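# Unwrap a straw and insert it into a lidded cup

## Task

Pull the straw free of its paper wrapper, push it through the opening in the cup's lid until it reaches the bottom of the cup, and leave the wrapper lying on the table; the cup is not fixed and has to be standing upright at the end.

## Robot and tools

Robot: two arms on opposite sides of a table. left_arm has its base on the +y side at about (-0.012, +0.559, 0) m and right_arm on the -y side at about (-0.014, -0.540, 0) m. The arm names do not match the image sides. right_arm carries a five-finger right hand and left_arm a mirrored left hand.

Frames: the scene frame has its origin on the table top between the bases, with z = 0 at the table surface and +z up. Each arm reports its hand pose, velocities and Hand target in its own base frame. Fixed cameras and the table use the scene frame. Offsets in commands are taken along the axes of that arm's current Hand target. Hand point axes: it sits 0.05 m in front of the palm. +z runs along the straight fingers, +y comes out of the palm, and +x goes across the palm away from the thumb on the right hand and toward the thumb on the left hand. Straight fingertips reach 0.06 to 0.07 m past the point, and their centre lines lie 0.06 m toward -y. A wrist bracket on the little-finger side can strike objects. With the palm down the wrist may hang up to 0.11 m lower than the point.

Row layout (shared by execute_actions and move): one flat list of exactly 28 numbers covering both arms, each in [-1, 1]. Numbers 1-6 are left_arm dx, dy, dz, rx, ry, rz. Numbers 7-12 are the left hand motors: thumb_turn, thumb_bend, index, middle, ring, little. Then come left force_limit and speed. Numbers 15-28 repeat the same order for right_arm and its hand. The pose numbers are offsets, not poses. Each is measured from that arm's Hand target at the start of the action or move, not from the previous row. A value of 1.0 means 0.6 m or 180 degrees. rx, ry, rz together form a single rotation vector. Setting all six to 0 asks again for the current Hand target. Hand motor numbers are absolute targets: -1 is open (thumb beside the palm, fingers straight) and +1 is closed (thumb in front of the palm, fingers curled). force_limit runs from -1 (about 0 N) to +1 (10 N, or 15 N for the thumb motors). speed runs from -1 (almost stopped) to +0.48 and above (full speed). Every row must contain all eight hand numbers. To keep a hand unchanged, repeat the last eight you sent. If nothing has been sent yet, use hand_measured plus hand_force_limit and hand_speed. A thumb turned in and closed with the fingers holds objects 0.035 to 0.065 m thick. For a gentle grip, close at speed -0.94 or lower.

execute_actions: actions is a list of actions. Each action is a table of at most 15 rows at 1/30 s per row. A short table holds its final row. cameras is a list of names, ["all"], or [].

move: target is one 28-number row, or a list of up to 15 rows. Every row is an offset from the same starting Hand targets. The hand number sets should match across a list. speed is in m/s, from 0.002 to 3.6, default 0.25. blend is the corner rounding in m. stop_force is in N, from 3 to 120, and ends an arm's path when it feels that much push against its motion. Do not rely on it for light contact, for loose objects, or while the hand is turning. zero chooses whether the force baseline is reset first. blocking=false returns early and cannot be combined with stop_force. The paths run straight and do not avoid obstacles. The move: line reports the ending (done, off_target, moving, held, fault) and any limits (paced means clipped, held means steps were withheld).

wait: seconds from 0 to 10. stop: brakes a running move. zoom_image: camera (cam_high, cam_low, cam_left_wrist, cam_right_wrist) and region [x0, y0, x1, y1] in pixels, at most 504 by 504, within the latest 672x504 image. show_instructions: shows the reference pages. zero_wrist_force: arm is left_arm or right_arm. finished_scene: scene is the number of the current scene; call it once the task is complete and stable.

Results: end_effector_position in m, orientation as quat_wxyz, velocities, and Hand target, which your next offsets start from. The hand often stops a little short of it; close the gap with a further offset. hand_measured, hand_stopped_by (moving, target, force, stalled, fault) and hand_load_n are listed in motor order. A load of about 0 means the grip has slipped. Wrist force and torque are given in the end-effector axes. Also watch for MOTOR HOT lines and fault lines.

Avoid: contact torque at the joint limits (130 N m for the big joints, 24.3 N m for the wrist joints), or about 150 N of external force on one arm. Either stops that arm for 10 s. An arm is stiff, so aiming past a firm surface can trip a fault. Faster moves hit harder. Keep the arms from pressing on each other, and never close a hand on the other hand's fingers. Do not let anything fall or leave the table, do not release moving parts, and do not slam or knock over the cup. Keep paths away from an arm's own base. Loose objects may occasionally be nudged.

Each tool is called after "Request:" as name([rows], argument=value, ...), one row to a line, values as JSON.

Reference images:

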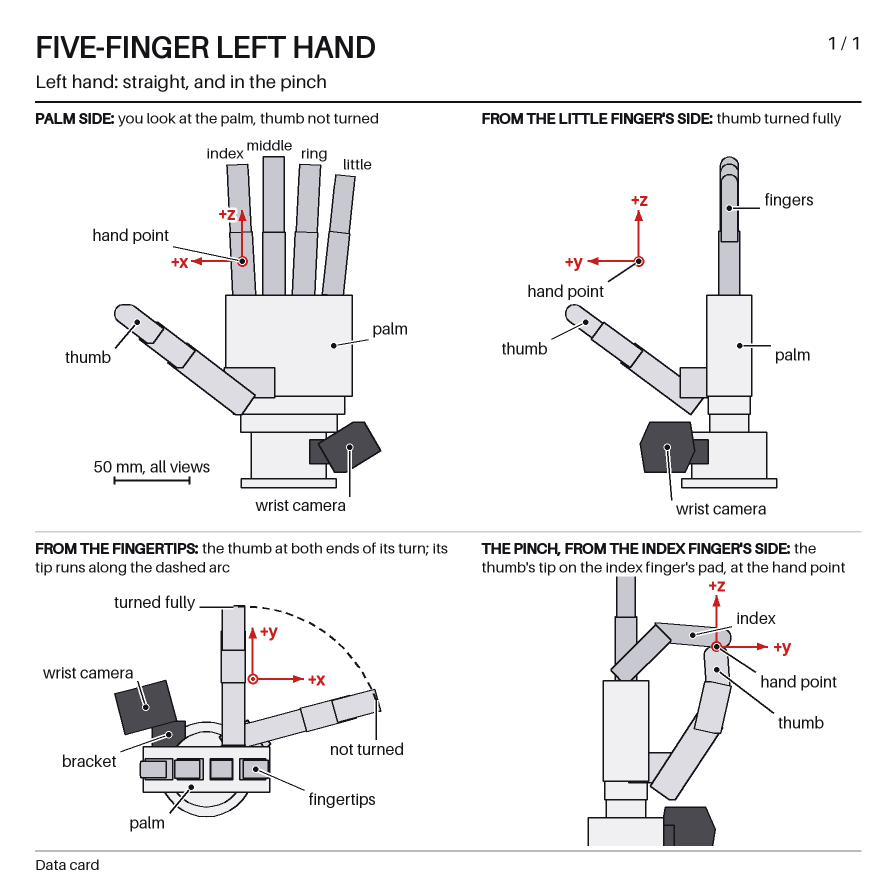

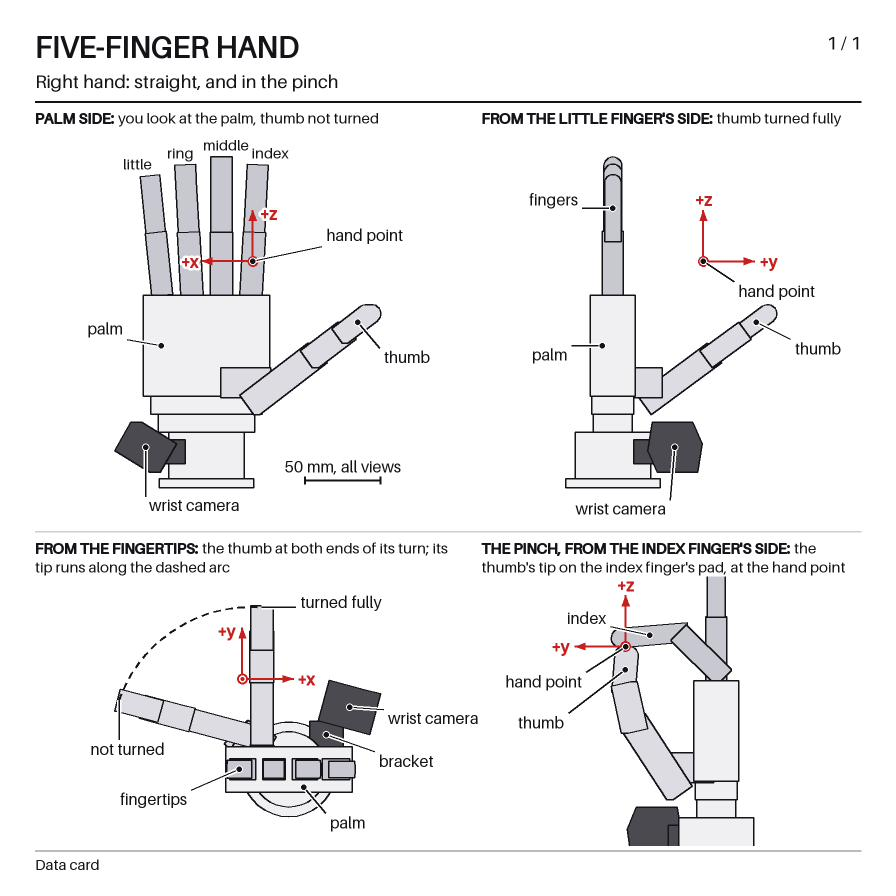

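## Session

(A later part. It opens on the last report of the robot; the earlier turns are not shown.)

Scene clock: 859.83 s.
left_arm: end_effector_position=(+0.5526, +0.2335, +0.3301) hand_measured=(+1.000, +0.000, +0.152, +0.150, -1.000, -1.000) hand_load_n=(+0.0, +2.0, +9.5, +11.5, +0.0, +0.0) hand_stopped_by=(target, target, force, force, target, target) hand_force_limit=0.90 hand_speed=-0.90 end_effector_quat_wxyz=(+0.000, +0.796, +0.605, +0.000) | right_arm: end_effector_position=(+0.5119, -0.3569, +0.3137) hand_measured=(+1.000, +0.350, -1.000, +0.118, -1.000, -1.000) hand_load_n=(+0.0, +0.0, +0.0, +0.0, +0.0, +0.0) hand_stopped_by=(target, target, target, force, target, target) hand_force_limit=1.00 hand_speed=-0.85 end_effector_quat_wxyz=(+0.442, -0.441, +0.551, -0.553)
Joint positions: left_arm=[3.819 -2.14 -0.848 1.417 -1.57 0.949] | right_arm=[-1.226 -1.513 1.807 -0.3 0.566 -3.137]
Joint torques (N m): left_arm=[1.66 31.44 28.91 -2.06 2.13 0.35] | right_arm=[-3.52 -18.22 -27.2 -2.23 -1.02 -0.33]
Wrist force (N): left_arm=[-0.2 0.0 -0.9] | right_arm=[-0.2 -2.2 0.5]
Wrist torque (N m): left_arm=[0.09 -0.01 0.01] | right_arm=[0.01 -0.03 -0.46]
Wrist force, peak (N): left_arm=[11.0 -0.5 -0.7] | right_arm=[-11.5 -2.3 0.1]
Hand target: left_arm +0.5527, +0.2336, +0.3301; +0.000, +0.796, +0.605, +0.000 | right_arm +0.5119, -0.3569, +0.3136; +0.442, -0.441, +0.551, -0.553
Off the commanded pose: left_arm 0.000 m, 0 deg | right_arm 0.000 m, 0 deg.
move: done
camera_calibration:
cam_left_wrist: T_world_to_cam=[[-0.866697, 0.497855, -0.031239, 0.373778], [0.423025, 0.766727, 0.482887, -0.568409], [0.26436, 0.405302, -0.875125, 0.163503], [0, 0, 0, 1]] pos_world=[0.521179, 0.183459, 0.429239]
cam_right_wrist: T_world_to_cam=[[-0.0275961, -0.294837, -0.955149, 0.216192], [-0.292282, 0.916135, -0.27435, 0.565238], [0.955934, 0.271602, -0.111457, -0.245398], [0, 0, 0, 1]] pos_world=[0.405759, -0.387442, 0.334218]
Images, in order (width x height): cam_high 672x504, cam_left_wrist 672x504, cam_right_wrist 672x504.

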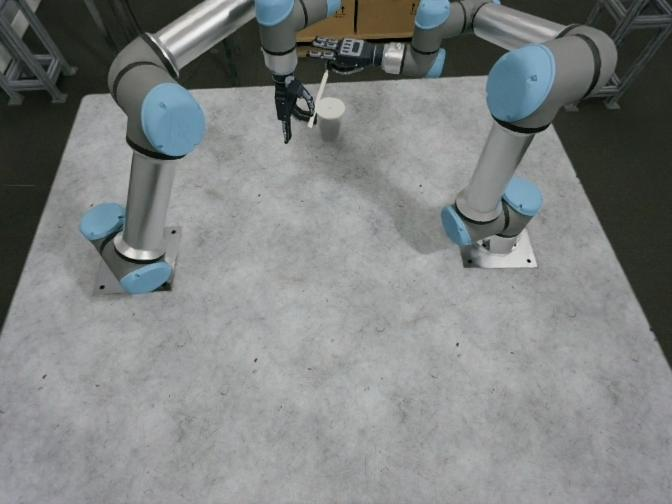

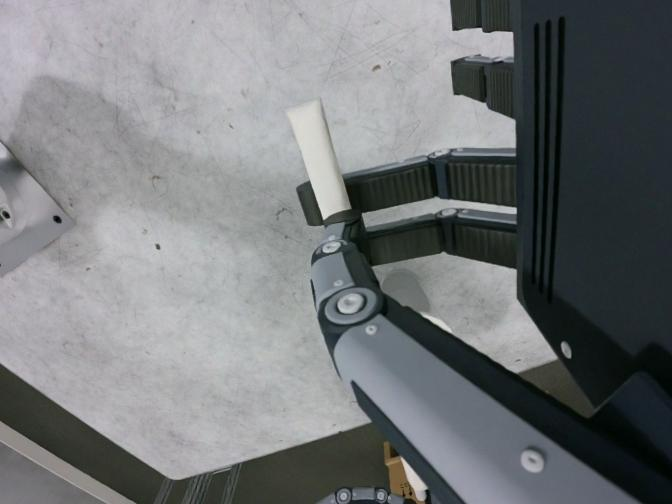

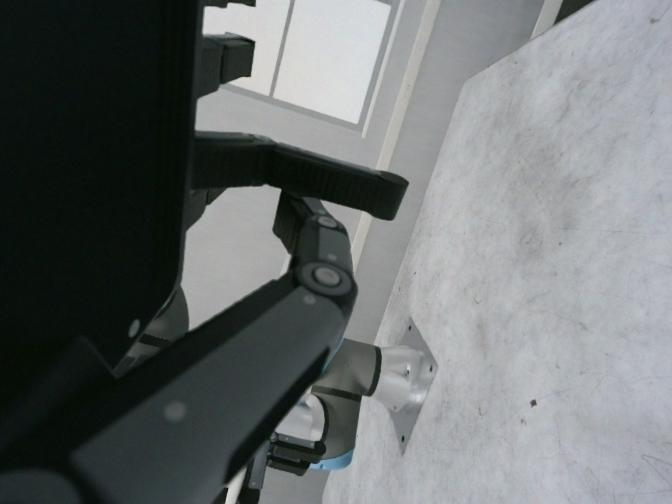

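Request:
move([
  [0, 0, 0, 0, 0, 0, 1, 0, 0.6, 0.6, -1, -1, 0.9, -0.9, 0, 0, 0, 0, 0, 0, 1, 0.35, -1, -1, -1, -1, 1, 0.2],
  [0, 0, 0, 0, 0, 0, 1, 0, 0.6, 0.6, -1, -1, 0.9, -0.9, 0, 0, -0.0133, 0, 0, 0, 1, 0.35, -1, -1, -1, -1, 1, 0.2],
  [0, 0, 0, 0, 0, 0, 1, 0, 0.6, 0.6, -1, -1, 0.9, -0.9, -0.0517, 0, -0.0133, 0, 0, 0, 1, 0.35, -1, -1, -1, -1, 1, 0.2],
  [0, 0, 0, 0, 0, 0, 1, 0, 0.6, 0.6, -1, -1, 0.9, -0.9, -0.0517, 0, -0.005, 0, 0, 0, 1, 0.35, -1, -0.1, -1, -1, 1, 0.2],
  [0, 0, 0, 0, 0, 0, 1, 0, 0.6, 0.6, -1, -1, 0.9, -0.9, -0.0517, 0, -0.005, 0, 0, 0, 1, 0.35, -1, 0.6, -1, -1, 1, -0.74],
], cameras=["cam_low", "cam_right_wrist"], speed=0.1)

Request:
zoom_image(camera="cam_right_wrist", region=[240, 120, 420, 255])

Scene clock: 919.93 s.
left_arm: end_effector_position=(+0.5527, +0.2336, +0.3301) hand_measured=(+1.000, +0.000, +0.152, +0.150, -1.000, -1.000) hand_load_n=(-0.5, +0.0, +10.5, +10.5, +0.0, +0.0) hand_stopped_by=(target, target, force, force, target, target) hand_force_limit=0.90 hand_speed=-0.90 end_effector_quat_wxyz=(+0.000, +0.796, +0.605, +0.000) | right_arm: end_effector_position=(+0.5158, -0.3259, +0.3136) hand_measured=(+1.000, +0.350, -1.000, +0.134, -1.000, -1.000) hand_load_n=(-0.5, -3.5, +0.0, +12.5, +0.0, +0.0) hand_stopped_by=(target, target, target, force, target, target) hand_force_limit=1.00 hand_speed=-0.74 end_effector_quat_wxyz=(+0.442, -0.441, +0.551, -0.553)
Joint positions: left_arm=[3.819 -2.141 -0.848 1.417 -1.57 0.949] | right_arm=[-1.188 -1.565 1.862 -0.302 0.604 -3.138]
Joint torques (N m): left_arm=[7.74 32.87 27.8 -3.51 1.73 1.02] | right_arm=[-6.68 -31.01 -13.11 1.61 -0.5 -1.79]
Wrist force (N): left_arm=[-0.3 0.3 -0.1] | right_arm=[0.0 -2.9 1.2]
Wrist torque (N m): left_arm=[0.05 -0.10 0.20] | right_arm=[0.00 -0.16 -0.40]
Wrist force, peak (N): left_arm=[-0.6 1.4 -0.3] | right_arm=[0.3 -3.1 0.9]
Hand target: left_arm +0.5527, +0.2336, +0.3301; +0.000, +0.796, +0.605, +0.000 | right_arm +0.5158, -0.3259, +0.3136; +0.442, -0.441, +0.551, -0.553
Off the commanded pose: left_arm 0.000 m, 0 deg | right_arm 0.000 m, 0 deg.
move: done
camera_calibration:
cam_right_wrist: T_world_to_cam=[[-0.0275961, -0.294837, -0.955149, 0.225315], [-0.292282, 0.916135, -0.27435, 0.538042], [0.955934, 0.271602, -0.111457, -0.25753], [0, 0, 0, 1]] pos_world=[0.409659, -0.356542, 0.334118]
Images, in order (width x height): cam_low 672x504, cam_right_wrist 672x504.

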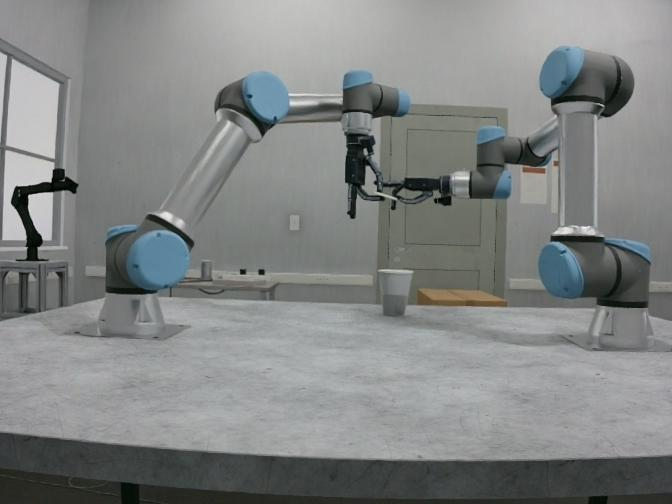

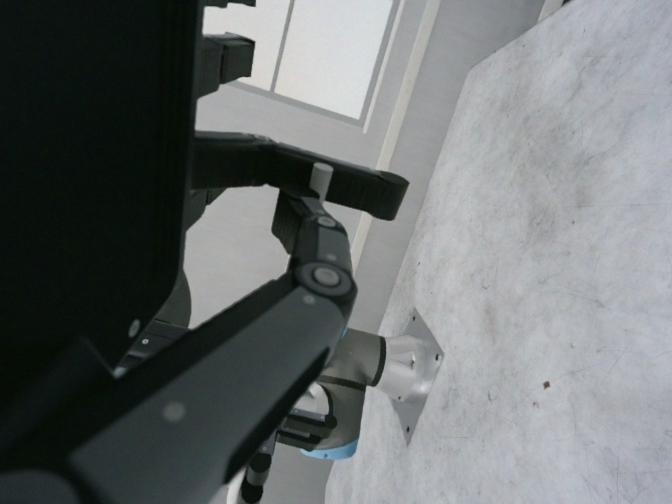

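Scaled by 2.800.

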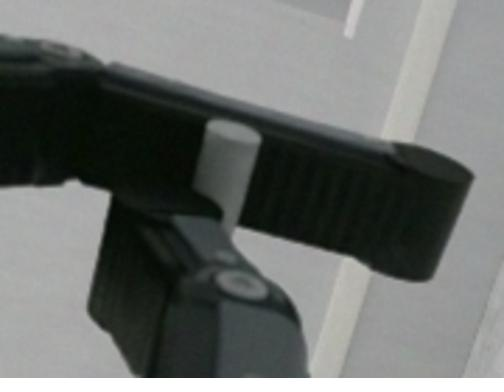

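Request:
move([
  [0, 0, 0, 0, 0, 0, 1, 0, 0.6, 0.6, -1, -1, 0.9, -0.9, 0, 0, 0, 0, 0, 0, 1, 0.35, -1, -0.1, -1, -1, 1, 0],
  [0, 0, 0, 0, 0, 0, 1, 0, 0.6, 0.6, -1, -1, 0.9, -0.9, 0, 0, 0, 0, 0, 0, 1, 0.24, -1, -0.1, -1, -1, 1, 0],
  [0, 0, 0, 0, 0, 0, 1, 0, 0.6, 0.6, -1, -1, 0.9, -0.9, 0, 0, 0, 0, 0, 0, 1, 0.24, -1, 0.6, -1, -1, 1, -0.55],
], cameras=["cam_right_wrist"], speed=0.1)

Request:
zoom_image(camera="cam_right_wrist", region=[240, 120, 420, 255])

Scene clock: 977.63 s.
left_arm: end_effector_position=(+0.5527, +0.2336, +0.3301) hand_measured=(+1.000, +0.000, +0.152, +0.150, -1.000, -1.000) hand_load_n=(+0.0, +2.0, +10.0, +11.0, +0.0, +0.0) hand_stopped_by=(target, target, force, force, target, target) hand_force_limit=0.90 hand_speed=-0.90 end_effector_quat_wxyz=(+0.000, +0.796, +0.605, +0.000) | right_arm: end_effector_position=(+0.5158, -0.3259, +0.3136) hand_measured=(+1.000, +0.240, -1.000, +0.100, -1.000, -1.000) hand_load_n=(+0.5, +2.0, +0.0, +11.0, +0.0, +0.0) hand_stopped_by=(target, target, target, force, target, target) hand_force_limit=1.00 hand_speed=-0.55 end_effector_quat_wxyz=(+0.442, -0.441, +0.551, -0.553)
Joint positions: left_arm=[3.819 -2.141 -0.848 1.417 -1.57 0.949] | right_arm=[-1.188 -1.565 1.862 -0.302 0.604 -3.138]
Joint torques (N m): left_arm=[6.36 39.88 29.41 -3.72 -0.68 -1.74] | right_arm=[-4.66 -24.32 -14.56 1.2 1.55 -1.06]
Wrist force (N): left_arm=[-0.5 0.0 -0.3] | right_arm=[0.3 -3.0 0.5]
Wrist torque (N m): left_arm=[0.07 -0.09 0.14] | right_arm=[-0.03 -0.17 -0.42]
Wrist force, peak (N): left_arm=[-0.3 0.0 -1.0] | right_arm=[0.0 -3.2 0.9]
Hand target: left_arm +0.5527, +0.2336, +0.3301; +0.000, +0.796, +0.605, +0.000 | right_arm +0.5158, -0.3259, +0.3136; +0.442, -0.441, +0.551, -0.553
Off the commanded pose: left_arm 0.000 m, 0 deg | right_arm 0.000 m, 0 deg.
move: done
camera_calibration:
cam_right_wrist: T_world_to_cam=[[-0.0275961, -0.294837, -0.955149, 0.225315], [-0.292282, 0.916135, -0.27435, 0.538042], [0.955934, 0.271602, -0.111457, -0.25753], [0, 0, 0, 1]] pos_world=[0.409659, -0.356542, 0.334118]
Images, in order (width x height): cam_right_wrist 672x504.

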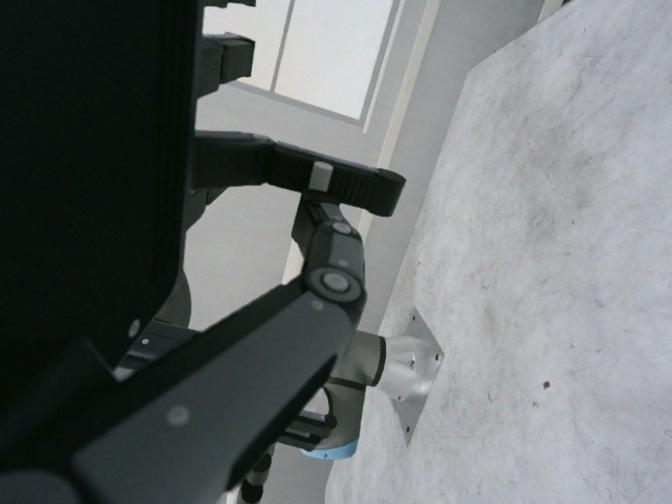

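Scaled by 2.800.

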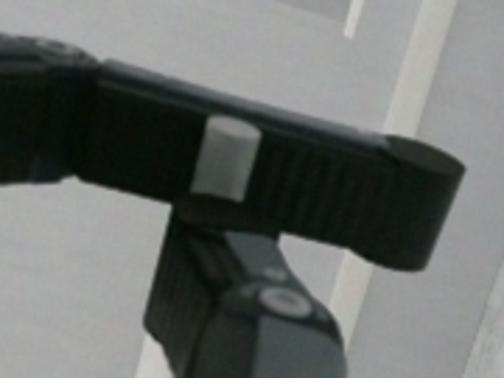

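Request:
move([
  [-0.05, 0, 0, 0, 0, 0, 1, 0, 0.6, 0.6, -1, -1, 0.9, -0.9, 0, 0, 0, 0, 0, 0, 1, 0.24, -1, 0.6, -1, -1, 1, -0.55],
], cameras=["cam_right_wrist", "cam_high", "cam_left_wrist"], speed=0.015)

Request:
zoom_image(camera="cam_right_wrist", region=[240, 120, 420, 255])

Request:
zoom_image(camera="cam_high", region=[280, 10, 380, 110])

Scene clock: 987.33 s.
left_arm: end_effector_position=(+0.5446, +0.2046, +0.3301) hand_measured=(+1.000, +0.000, +0.152, +0.150, -1.000, -1.000) hand_load_n=(+0.0, +2.0, +9.0, +11.5, +0.0, +0.0) hand_stopped_by=(target, target, force, force, target, target) hand_force_limit=0.90 hand_speed=-0.90 end_effector_quat_wxyz=(+0.000, +0.796, +0.605, +0.000) | right_arm: end_effector_position=(+0.5158, -0.3259, +0.3136) hand_measured=(+1.000, +0.240, -1.000, +0.102, -1.000, -1.000) hand_load_n=(+0.0, +0.0, +0.0, +0.0, +0.0, +0.0) hand_stopped_by=(target, target, target, force, target, target) hand_force_limit=1.00 hand_speed=-0.55 end_effector_quat_wxyz=(+0.442, -0.441, +0.551, -0.553)
Joint positions: left_arm=[3.784 -2.082 -0.938 1.449 -1.57 0.913] | right_arm=[-1.188 -1.565 1.862 -0.302 0.604 -3.138]
Joint torques (N m): left_arm=[3.25 30.28 26.16 -2.03 -2.06 0.06] | right_arm=[-1.75 -20.31 -20.57 -3.59 -1.47 -0.72]
Wrist force (N): left_arm=[-0.1 -0.2 -1.0] | right_arm=[-0.1 -2.4 0.4]
Wrist torque (N m): left_arm=[0.08 0.01 0.01] | right_arm=[-0.02 -0.04 -0.42]
Wrist force, peak (N): left_arm=[12.9 0.0 -0.5] | right_arm=[-13.1 -2.6 0.6]
Hand target: left_arm +0.5446, +0.2047, +0.3302; +0.000, +0.796, +0.605, +0.000 | right_arm +0.5158, -0.3259, +0.3136; +0.442, -0.441, +0.551, -0.553
Off the commanded pose: left_arm 0.000 m, 0 deg | right_arm 0.000 m, 0 deg.
move: done
camera_calibration:
cam_left_wrist: T_world_to_cam=[[-0.866696, 0.497851, -0.0313393, 0.381275], [0.422969, 0.766736, 0.482921, -0.542854], [0.264452, 0.40529, -0.875103, 0.177276], [0, 0, 0, 1]] pos_world=[0.513179, 0.154559, 0.429239]
cam_right_wrist: T_world_to_cam=[[-0.0275961, -0.294837, -0.955149, 0.225315], [-0.292282, 0.916135, -0.27435, 0.538042], [0.955934, 0.271602, -0.111457, -0.25753], [0, 0, 0, 1]] pos_world=[0.409659, -0.356542, 0.334118]
Images, in order (width x height): cam_high 672x504, cam_left_wrist 672x504, cam_right_wrist 672x504.

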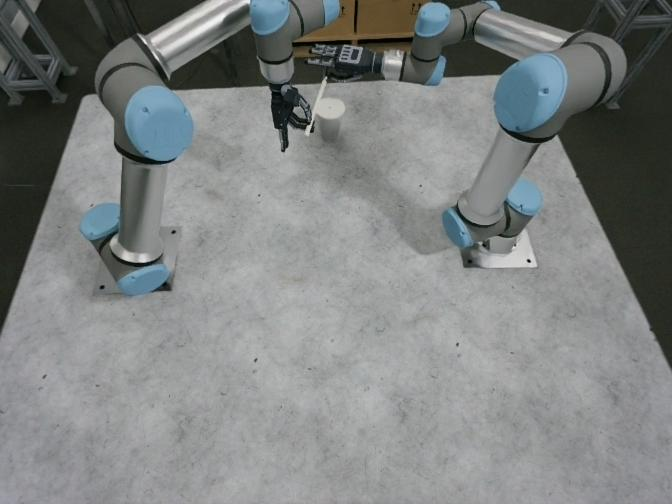

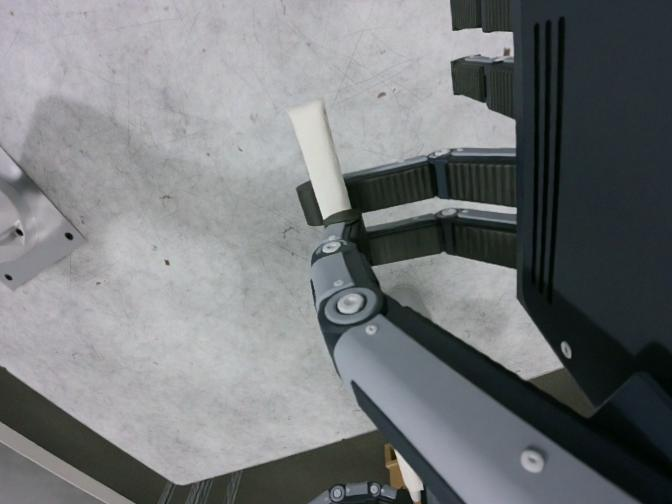

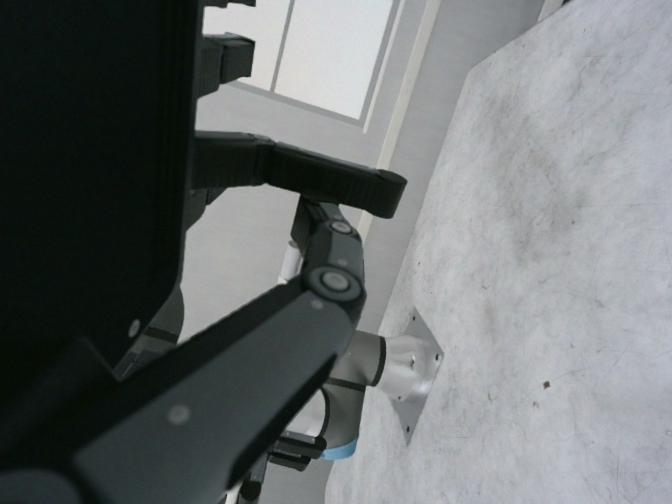

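Scaled by 2.800.

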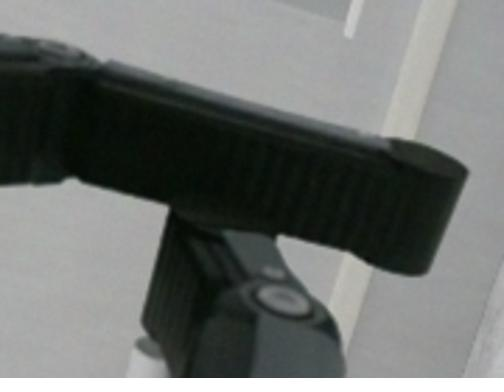

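Scaled by 5.040.

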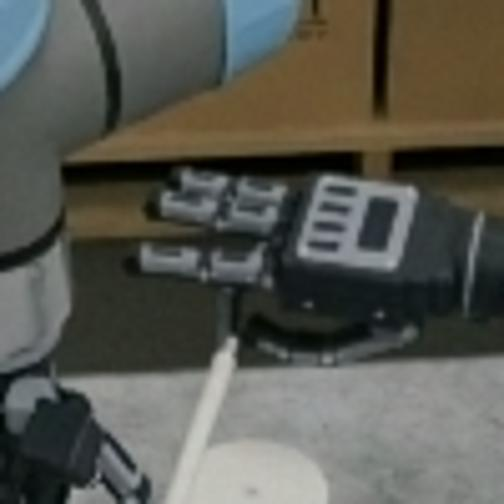

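Request:
zoom_image(camera="cam_left_wrist", region=[370, 424, 450, 504])

Request:
zoom_image(camera="cam_high", region=[310, 60, 340, 90])

Scaled by 6.300.

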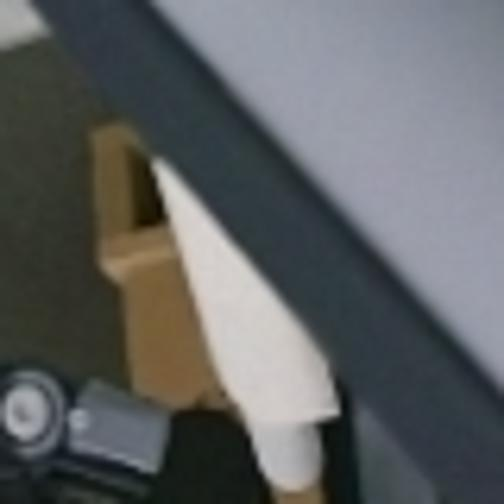

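Scaled by 16.800.

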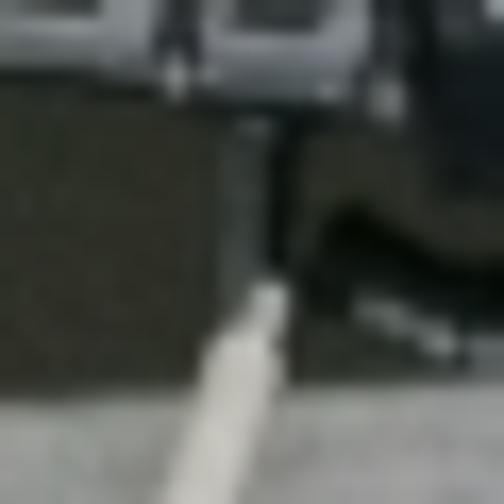

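Request:
move([
  [0, 0, 0, 0, 0, 0, 1, 0.6, 0.6, 0.6, -1, -1, 0.9, -0.9, 0, 0, 0, 0, 0, 0, 1, 0.24, -1, -1, -1, -1, 1, 0.2],
  [0, 0, 0, 0, 0, 0, 1, 0, 0.6, 0.6, -1, -1, 0.9, -0.9, 0, 0, -0.0133, 0, 0, 0, 1, 0.24, -1, -1, -1, -1, 1, 0.2],
], cameras=[], speed=0.1)

Scene clock: 1032.90 s.
left_arm: end_effector_position=(+0.5446, +0.2047, +0.3302) hand_measured=(+1.000, +0.000, +0.154, +0.152, -1.000, -1.000) hand_load_n=(+0.0, +0.0, +0.0, +0.0, +0.0, +0.0) hand_stopped_by=(target, target, force, force, target, target) hand_force_limit=0.90 hand_speed=-0.90 end_effector_quat_wxyz=(+0.000, +0.796, +0.605, +0.000) | right_arm: end_effector_position=(+0.5080, -0.3242, +0.3136) hand_measured=(+1.000, +0.240, -1.000, -1.000, -1.000, -1.000) hand_load_n=(+0.0, +0.0, +0.0, +0.0, +0.0, +0.0) hand_stopped_by=(target, target, target, target, target, target) hand_force_limit=1.00 hand_speed=0.20 end_effector_quat_wxyz=(+0.442, -0.441, +0.551, -0.553)
Joint positions: left_arm=[3.784 -2.083 -0.938 1.449 -1.57 0.913] | right_arm=[-1.206 -1.581 1.878 -0.302 0.586 -3.138]
Joint torques (N m): left_arm=[7.44 30.22 25.45 -3.59 -2.64 1.58] | right_arm=[7.01 -11.11 -26.73 -2.87 1.68 1.61]
Wrist force (N): left_arm=[0.1 -0.3 -1.3] | right_arm=[0.0 -2.2 0.3]
Wrist torque (N m): left_arm=[0.07 -0.02 0.02] | right_arm=[0.02 -0.04 -0.42]
Wrist force, peak (N): left_arm=[-0.3 -0.5 -1.4] | right_arm=[0.2 -2.7 0.3]
Hand target: left_arm +0.5446, +0.2047, +0.3302; +0.000, +0.796, +0.605, +0.000 | right_arm +0.5080, -0.3242, +0.3136; +0.442, -0.441, +0.551, -0.553
Off the commanded pose: left_arm 0.000 m, 0 deg | right_arm 0.000 m, 0 deg.
move: done
No camera images: "cameras" was empty.

Request:
execute_actions(actions=[])

Scene clock: 1036.07 s.
left_arm: end_effector_position=(+0.5446, +0.2047, +0.3302) hand_measured=(+1.000, +0.000, +0.154, +0.152, -1.000, -1.000) hand_load_n=(+0.0, +0.0, +0.5, +0.0, +0.0, +0.0) hand_stopped_by=(target, target, force, force, target, target) hand_force_limit=0.90 hand_speed=-0.90 end_effector_quat_wxyz=(+0.000, +0.796, +0.605, +0.000) | right_arm: end_effector_position=(+0.5080, -0.3242, +0.3136) hand_measured=(+1.000, +0.240, -1.000, -1.000, -1.000, -1.000) hand_load_n=(+0.0, +0.5, +0.0, +0.0, +0.0, -0.5) hand_stopped_by=(target, target, target, target, target, target) hand_force_limit=1.00 hand_speed=0.20 end_effector_quat_wxyz=(+0.442, -0.441, +0.551, -0.553)
Joint positions: left_arm=[3.784 -2.083 -0.938 1.449 -1.57 0.913] | right_arm=[-1.206 -1.581 1.878 -0.302 0.586 -3.138]
Joint velocities: within noise
Joint torques (N m): left_arm=[7.45 31.35 23.54 -3.47 -2.35 1.09] | right_arm=[6.08 -9.3 -26.61 -2.49 1.72 1.66]
Wrist force (N): left_arm=[-0.2 -0.2 -1.1] | right_arm=[0.1 -2.4 0.3]
Wrist torque (N m): left_arm=[0.08 0.03 0.00] | right_arm=[-0.01 -0.07 -0.42]
Wrist force, peak (N): left_arm=[0.1 -0.3 -1.5] | right_arm=[0.2 -2.6 0.2]
Hand target: left_arm +0.5446, +0.2047, +0.3302; +0.000, +0.796, +0.605, +0.000 | right_arm +0.5080, -0.3242, +0.3136; +0.442, -0.441, +0.551, -0.553
Off the commanded pose: left_arm 0.000 m, 0 deg | right_arm 0.000 m, 0 deg.
camera_calibration:
cam_left_wrist: T_world_to_cam=[[-0.866675, 0.49789, -0.0313147, 0.381198], [0.423013, 0.76671, 0.482924, -0.54295], [0.264452, 0.405291, -0.875102, 0.177235], [0, 0, 0, 1]] pos_world=[0.513179, 0.154659, 0.429239]
cam_right_wrist: T_world_to_cam=[[-0.0275961, -0.294837, -0.955149, 0.225601], [-0.292282, 0.916135, -0.27435, 0.534205], [0.955934, 0.271602, -0.111457, -0.250535], [0, 0, 0, 1]] pos_world=[0.401859, -0.354842, 0.334118]

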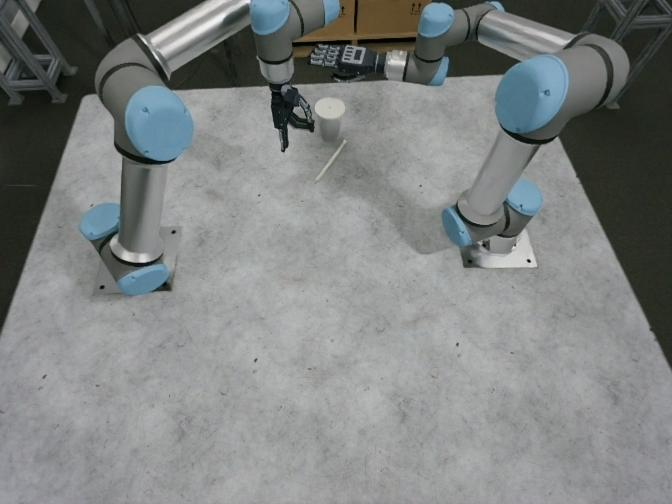

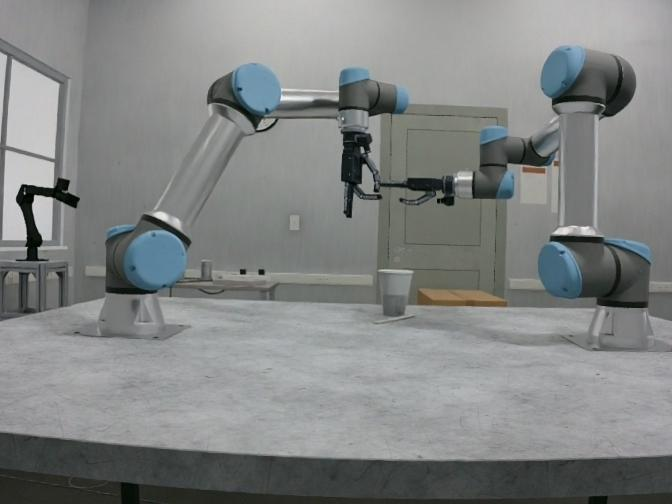

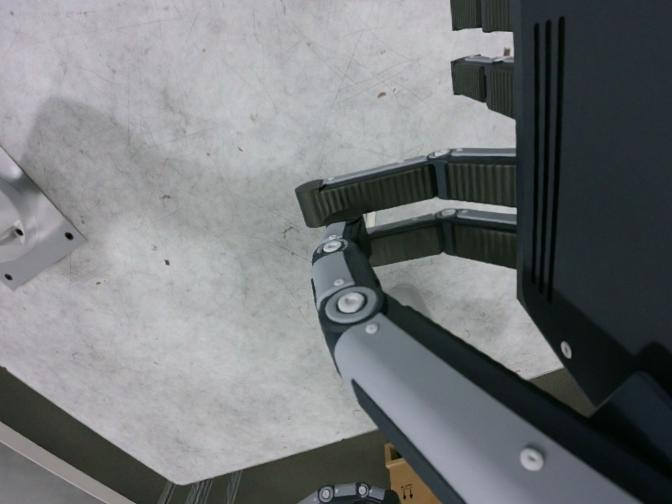

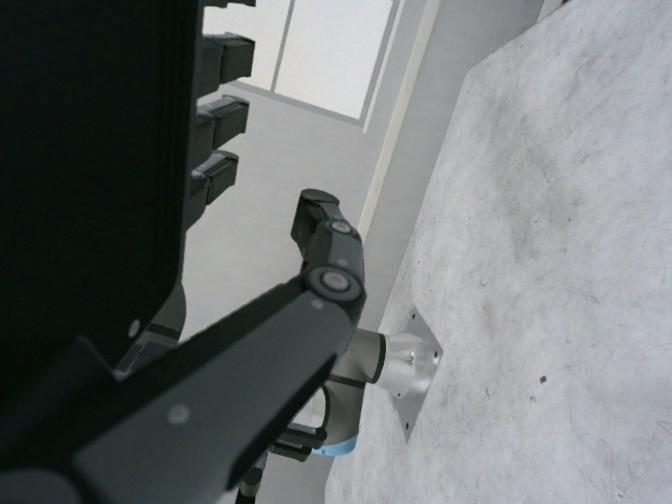

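Request:
zoom_image(camera="cam_high", region=[300, 90, 370, 190])

Request:
zoom_image(camera="cam_low", region=[360, 260, 430, 330])

Scaled by 5.040.

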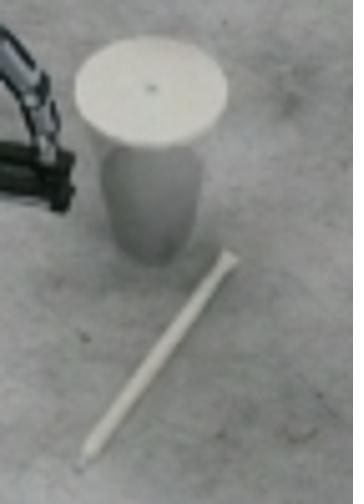

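Scaled by 7.200.

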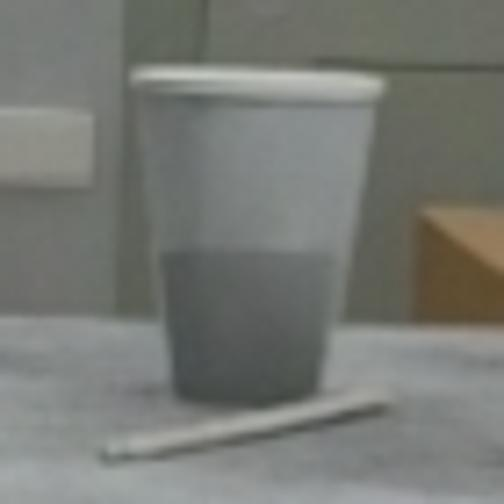

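Request:
move([
  [0, 0, 0, 0, 0, 0, -1, -1, 1, -1, 1, 1, 0, -0.2, -0.0383, 0.3233, -0.053, -0.0828, 0.09, 0.0118, -1, -0.3, -1, -1, 1, 1, 0, -0.2],
], cameras=["cam_right_wrist", "cam_high", "cam_low", "cam_left_wrist"], speed=0.25)

Scene clock: 1161.67 s.
left_arm: end_effector_position=(+0.5446, +0.2047, +0.3302) hand_measured=(-1.000, -1.000, +0.260, -1.000, +1.000, +1.000) hand_load_n=(+0.0, +0.0, +0.0, +0.0, +0.0, +0.0) hand_stopped_by=(target, target, force, target, target, target) hand_force_limit=0.00 hand_speed=-0.20 end_effector_quat_wxyz=(+0.000, +0.796, +0.605, +0.000) | right_arm: end_effector_position=(+0.4825, -0.2950, +0.1195) hand_measured=(-1.000, -0.300, -1.000, -1.000, +1.000, +1.000) hand_load_n=(+0.0, +0.0, +0.0, +0.0, +0.0, +0.0) hand_stopped_by=(target, target, target, target, target, target) hand_force_limit=0.00 hand_speed=-0.20 end_effector_quat_wxyz=(+0.310, -0.402, +0.683, -0.525)
Joint positions: left_arm=[3.784 -2.083 -0.938 1.449 -1.57 0.913] | right_arm=[-1.066 -1.471 2.157 -0.383 1.031 -3.301]
Joint torques (N m): left_arm=[7.93 31.46 23.59 -2.92 -1.94 1.09] | right_arm=[-2.04 -26.25 -10.24 0.71 1.61 -0.13]
Wrist force (N): left_arm=[-0.1 -0.4 -1.0] | right_arm=[0.2 -2.6 0.0]
Wrist torque (N m): left_arm=[0.04 0.01 0.01] | right_arm=[-0.05 -0.05 -0.49]
Wrist force, peak (N): left_arm=[0.0 -0.5 -1.4] | right_arm=[0.5 -4.6 0.5]
Hand target: left_arm +0.5446, +0.2047, +0.3302; +0.000, +0.796, +0.605, +0.000 | right_arm +0.4825, -0.2950, +0.1195; +0.310, -0.402, +0.683, -0.525
Off the commanded pose: left_arm 0.000 m, 0 deg | right_arm 0.000 m, 0 deg.
move: done
camera_calibration:
cam_left_wrist: T_world_to_cam=[[-0.866675, 0.49789, -0.0313147, 0.381198], [0.423013, 0.76671, 0.482924, -0.54295], [0.264452, 0.405291, -0.875102, 0.177235], [0, 0, 0, 1]] pos_world=[0.513179, 0.154659, 0.429239]
cam_right_wrist: T_world_to_cam=[[-0.326372, -0.154223, -0.932575, 0.231163], [-0.0710472, 0.987812, -0.138493, 0.344898], [0.942568, 0.0210565, -0.333351, -0.29677], [0, 0, 0, 1]] pos_world=[0.379675, -0.298795, 0.164415]

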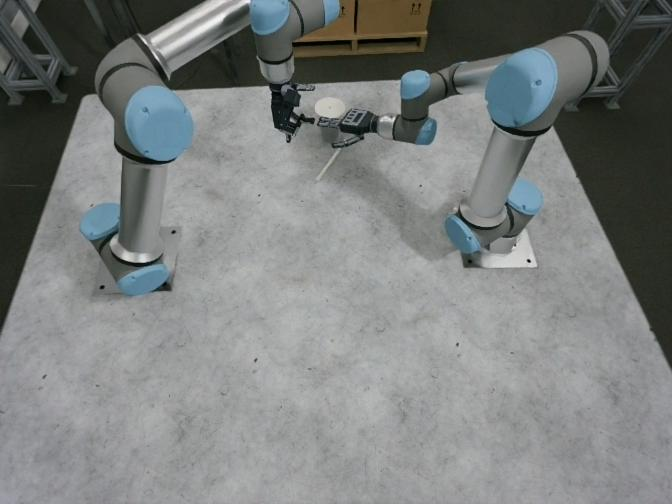

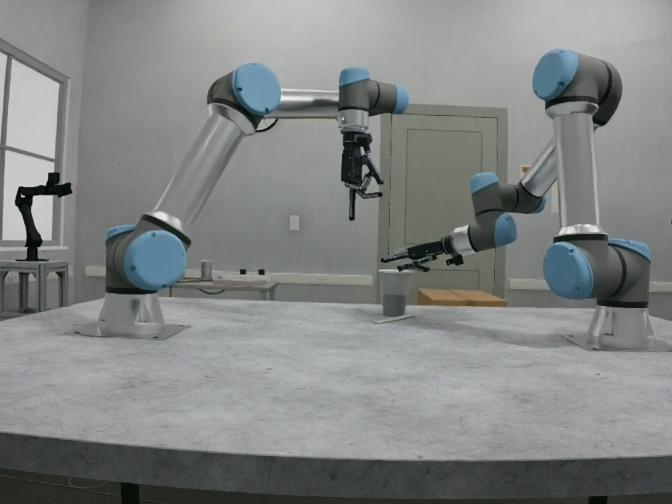

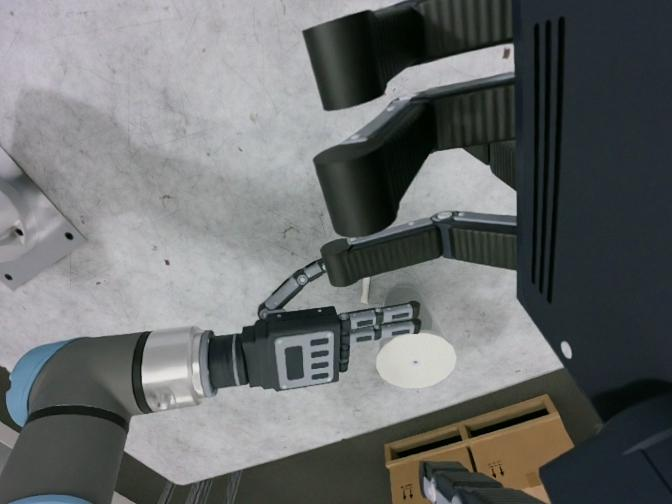

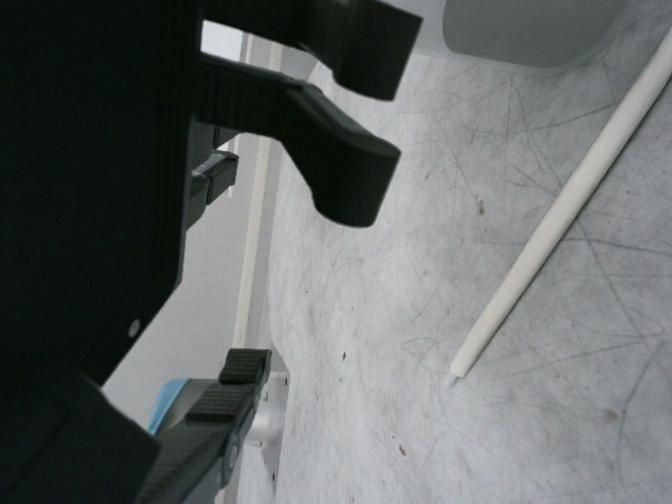

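Request:
zoom_image(camera="cam_right_wrist", region=[420, 320, 500, 400])

Request:
zoom_image(camera="cam_right_wrist", region=[552, 40, 672, 160])

Scaled by 6.300.

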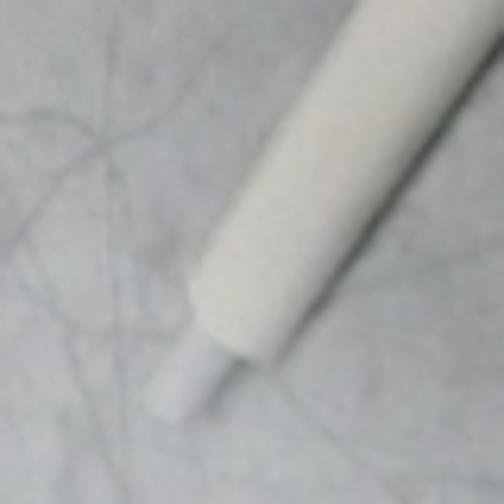

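Scaled by 4.200.

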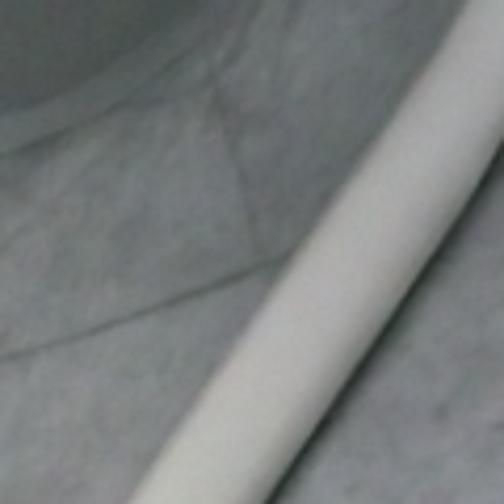

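Request:
move([
  [0, 0, 0, 0, 0, 0, -1, -1, 1, -1, 1, 1, 0, -0.2, 0.014, 0.0978, 0.0832, 0.0433, 0, 0, 1, 0, -0.05, -0.05, 1, 1, 0, -0.2],
], cameras=["cam_right_wrist", "cam_low"], speed=0.2)

Request:
zoom_image(camera="cam_low", region=[350, 220, 510, 340])

Scene clock: 1265.77 s.
left_arm: end_effector_position=(+0.5446, +0.2047, +0.3302) hand_measured=(-1.000, -1.000, +0.260, -1.000, +1.000, +1.000) hand_load_n=(+0.0, +0.0, +0.5, +0.0, +0.0, +0.0) hand_stopped_by=(target, target, force, target, target, target) hand_force_limit=0.00 hand_speed=-0.20 end_effector_quat_wxyz=(+0.000, +0.796, +0.605, +0.000) | right_arm: end_effector_position=(+0.5075, -0.3184, +0.0500) hand_measured=(+1.000, +0.000, -0.050, -0.050, +1.000, +1.000) hand_load_n=(+0.0, +0.0, +0.0, +0.0, +0.5, +0.0) hand_stopped_by=(target, target, target, target, target, target) hand_force_limit=0.00 hand_speed=-0.20 end_effector_quat_wxyz=(+0.336, -0.380, +0.645, -0.571)
Joint positions: left_arm=[3.784 -2.083 -0.938 1.449 -1.57 0.913] | right_arm=[-1.058 -1.248 2.232 -0.84 1.023 -3.217]
Joint torques (N m): left_arm=[7.8 31.96 23.25 -1.14 -0.51 1.05] | right_arm=[-7.03 -15.9 -19.06 -3.63 -1.63 -1.07]
Wrist force (N): left_arm=[0.1 -0.5 -1.1] | right_arm=[-0.2 -2.6 0.1]
Wrist torque (N m): left_arm=[0.04 -0.02 0.02] | right_arm=[-0.04 -0.04 -0.42]
Wrist force, peak (N): left_arm=[0.1 -0.5 -1.6] | right_arm=[-0.2 -4.3 -1.0]
Hand target: left_arm +0.5446, +0.2047, +0.3302; +0.000, +0.796, +0.605, +0.000 | right_arm +0.5075, -0.3184, +0.0500; +0.336, -0.380, +0.645, -0.571
Off the commanded pose: left_arm 0.000 m, 0 deg | right_arm 0.000 m, 0 deg.
move: done
camera_calibration:
cam_right_wrist: T_world_to_cam=[[-0.214005, -0.216448, -0.95255, 0.0949648], [-0.0501619, 0.97629, -0.210573, 0.349567], [0.975544, 0.00271803, -0.219788, -0.371271], [0, 0, 0, 1]] pos_world=[0.400049, -0.319714, 0.0824671]
Images, in order (width x height): cam_low 672x504, cam_right_wrist 672x504.

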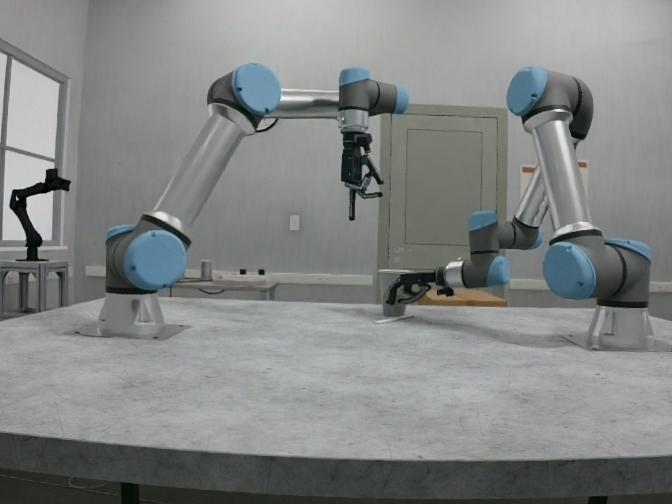

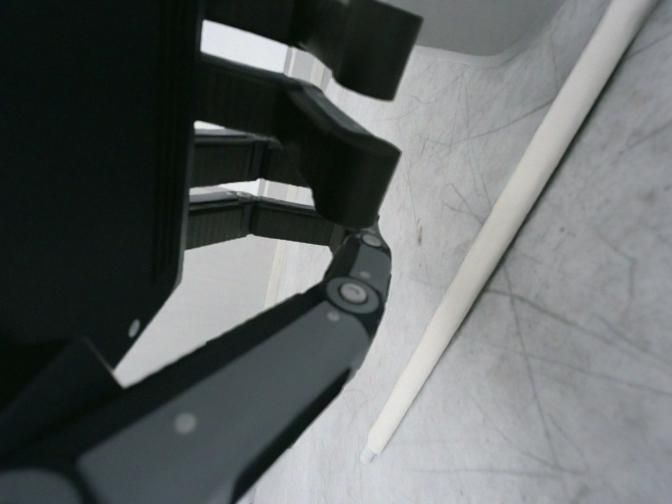

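Scaled by 3.150.

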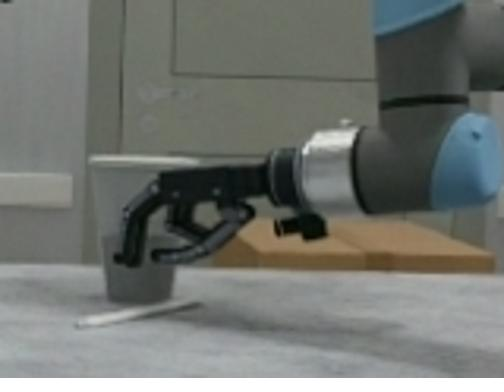

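Request:
move([
  [0, 0, 0, 0, 0, 0, -1, -1, 1, -1, 1, 1, 0, -0.2, 0, 0.091, 0.0112, 0, 0, 0, 1, 0, -0.05, -0.05, 1, 1, 0, -0.2],
], cameras=["cam_right_wrist", "cam_low"], speed=0.04, stop_force=4)

Request:
zoom_image(camera="cam_low", region=[350, 240, 450, 340])

Request:
zoom_image(camera="cam_right_wrist", region=[280, 140, 480, 290])

Scene clock: 1274.37 s.
left_arm: end_effector_position=(+0.5446, +0.2047, +0.3302) hand_measured=(-1.000, -1.000, +0.260, -1.000, +1.000, +1.000) hand_load_n=(+0.0, -0.5, +0.0, +0.0, +0.0, +0.0) hand_stopped_by=(target, target, force, target, target, target) hand_force_limit=0.00 hand_speed=-0.20 end_effector_quat_wxyz=(+0.000, +0.796, +0.605, +0.000) | right_arm: end_effector_position=(+0.5075, -0.3184, +0.0122) hand_measured=(+1.000, +0.000, -0.050, -0.050, +1.000, +1.000) hand_load_n=(+0.0, +0.0, +0.0, +0.5, -0.5, +0.0) hand_stopped_by=(target, target, target, target, target, target) hand_force_limit=0.00 hand_speed=-0.20 end_effector_quat_wxyz=(+0.336, -0.380, +0.646, -0.571)
Joint positions: left_arm=[3.784 -2.083 -0.938 1.449 -1.57 0.913] | right_arm=[-1.058 -1.15 2.249 -0.954 1.023 -3.217]
Joint torques (N m): left_arm=[6.94 33.84 22.93 -1.26 1.23 0.77] | right_arm=[-4.04 -17.13 -16.47 -3.48 1.65 -1.38]
Wrist force (N): left_arm=[-0.1 -0.4 -0.8] | right_arm=[-0.2 -4.6 -0.5]
Wrist torque (N m): left_arm=[0.03 0.02 0.01] | right_arm=[-0.03 -0.04 -0.44]
Wrist force, peak (N): left_arm=[0.0 -0.9 -1.5] | right_arm=[-3.2 -47.0 -21.2]
Hand target: left_arm +0.5446, +0.2047, +0.3302; +0.000, +0.796, +0.605, +0.000 | right_arm +0.5075, -0.3184, +0.0122; +0.336, -0.380, +0.646, -0.571 (not the last commanded pose)
Off the commanded pose: left_arm 0.000 m, 0 deg | right_arm 0.017 m, 0 deg.
move: contact (right_arm)
camera_calibration:
cam_right_wrist: T_world_to_cam=[[-0.214123, -0.216356, -0.952545, 0.0590562], [-0.0501677, 0.976311, -0.210477, 0.341514], [0.975517, 0.002719, -0.219905, -0.379563], [0, 0, 0, 1]] pos_world=[0.400049, -0.319615, 0.0446665]
Images, in order (width x height): cam_low 672x504, cam_right_wrist 672x504.

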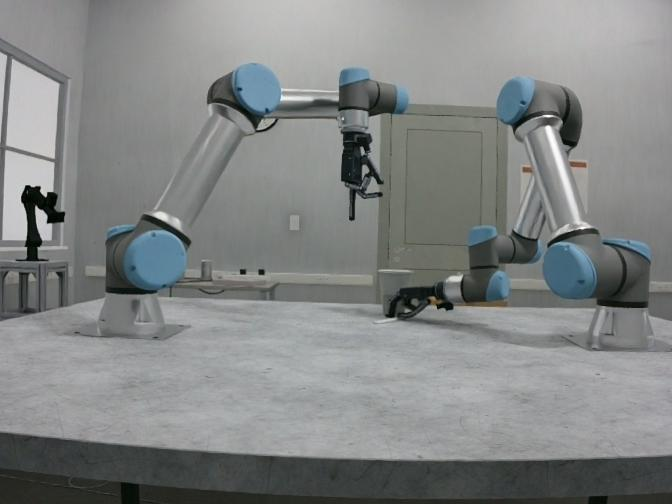

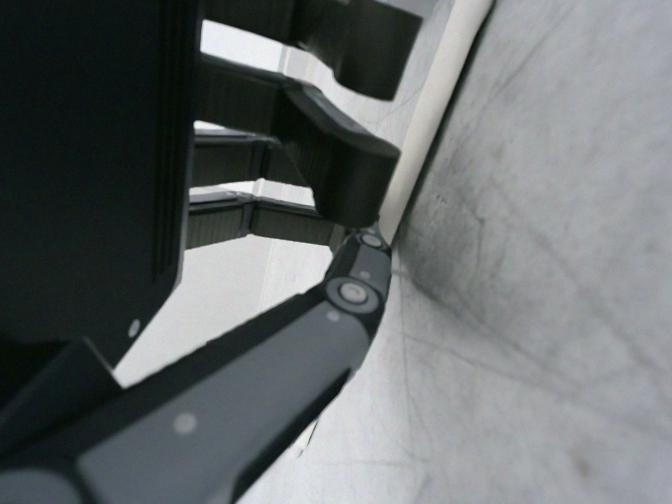

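Scaled by 5.040.

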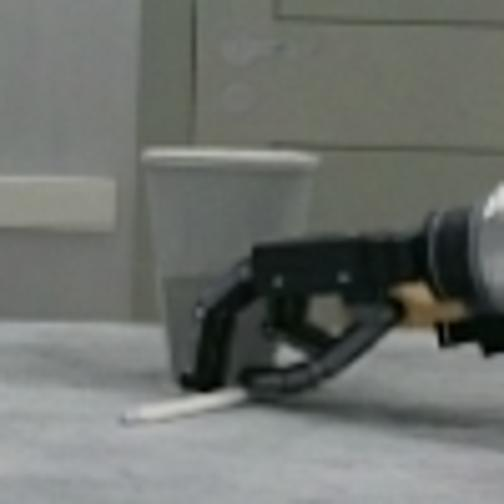

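Scaled by 2.520.

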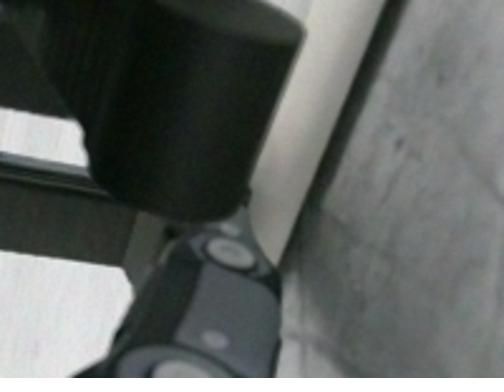

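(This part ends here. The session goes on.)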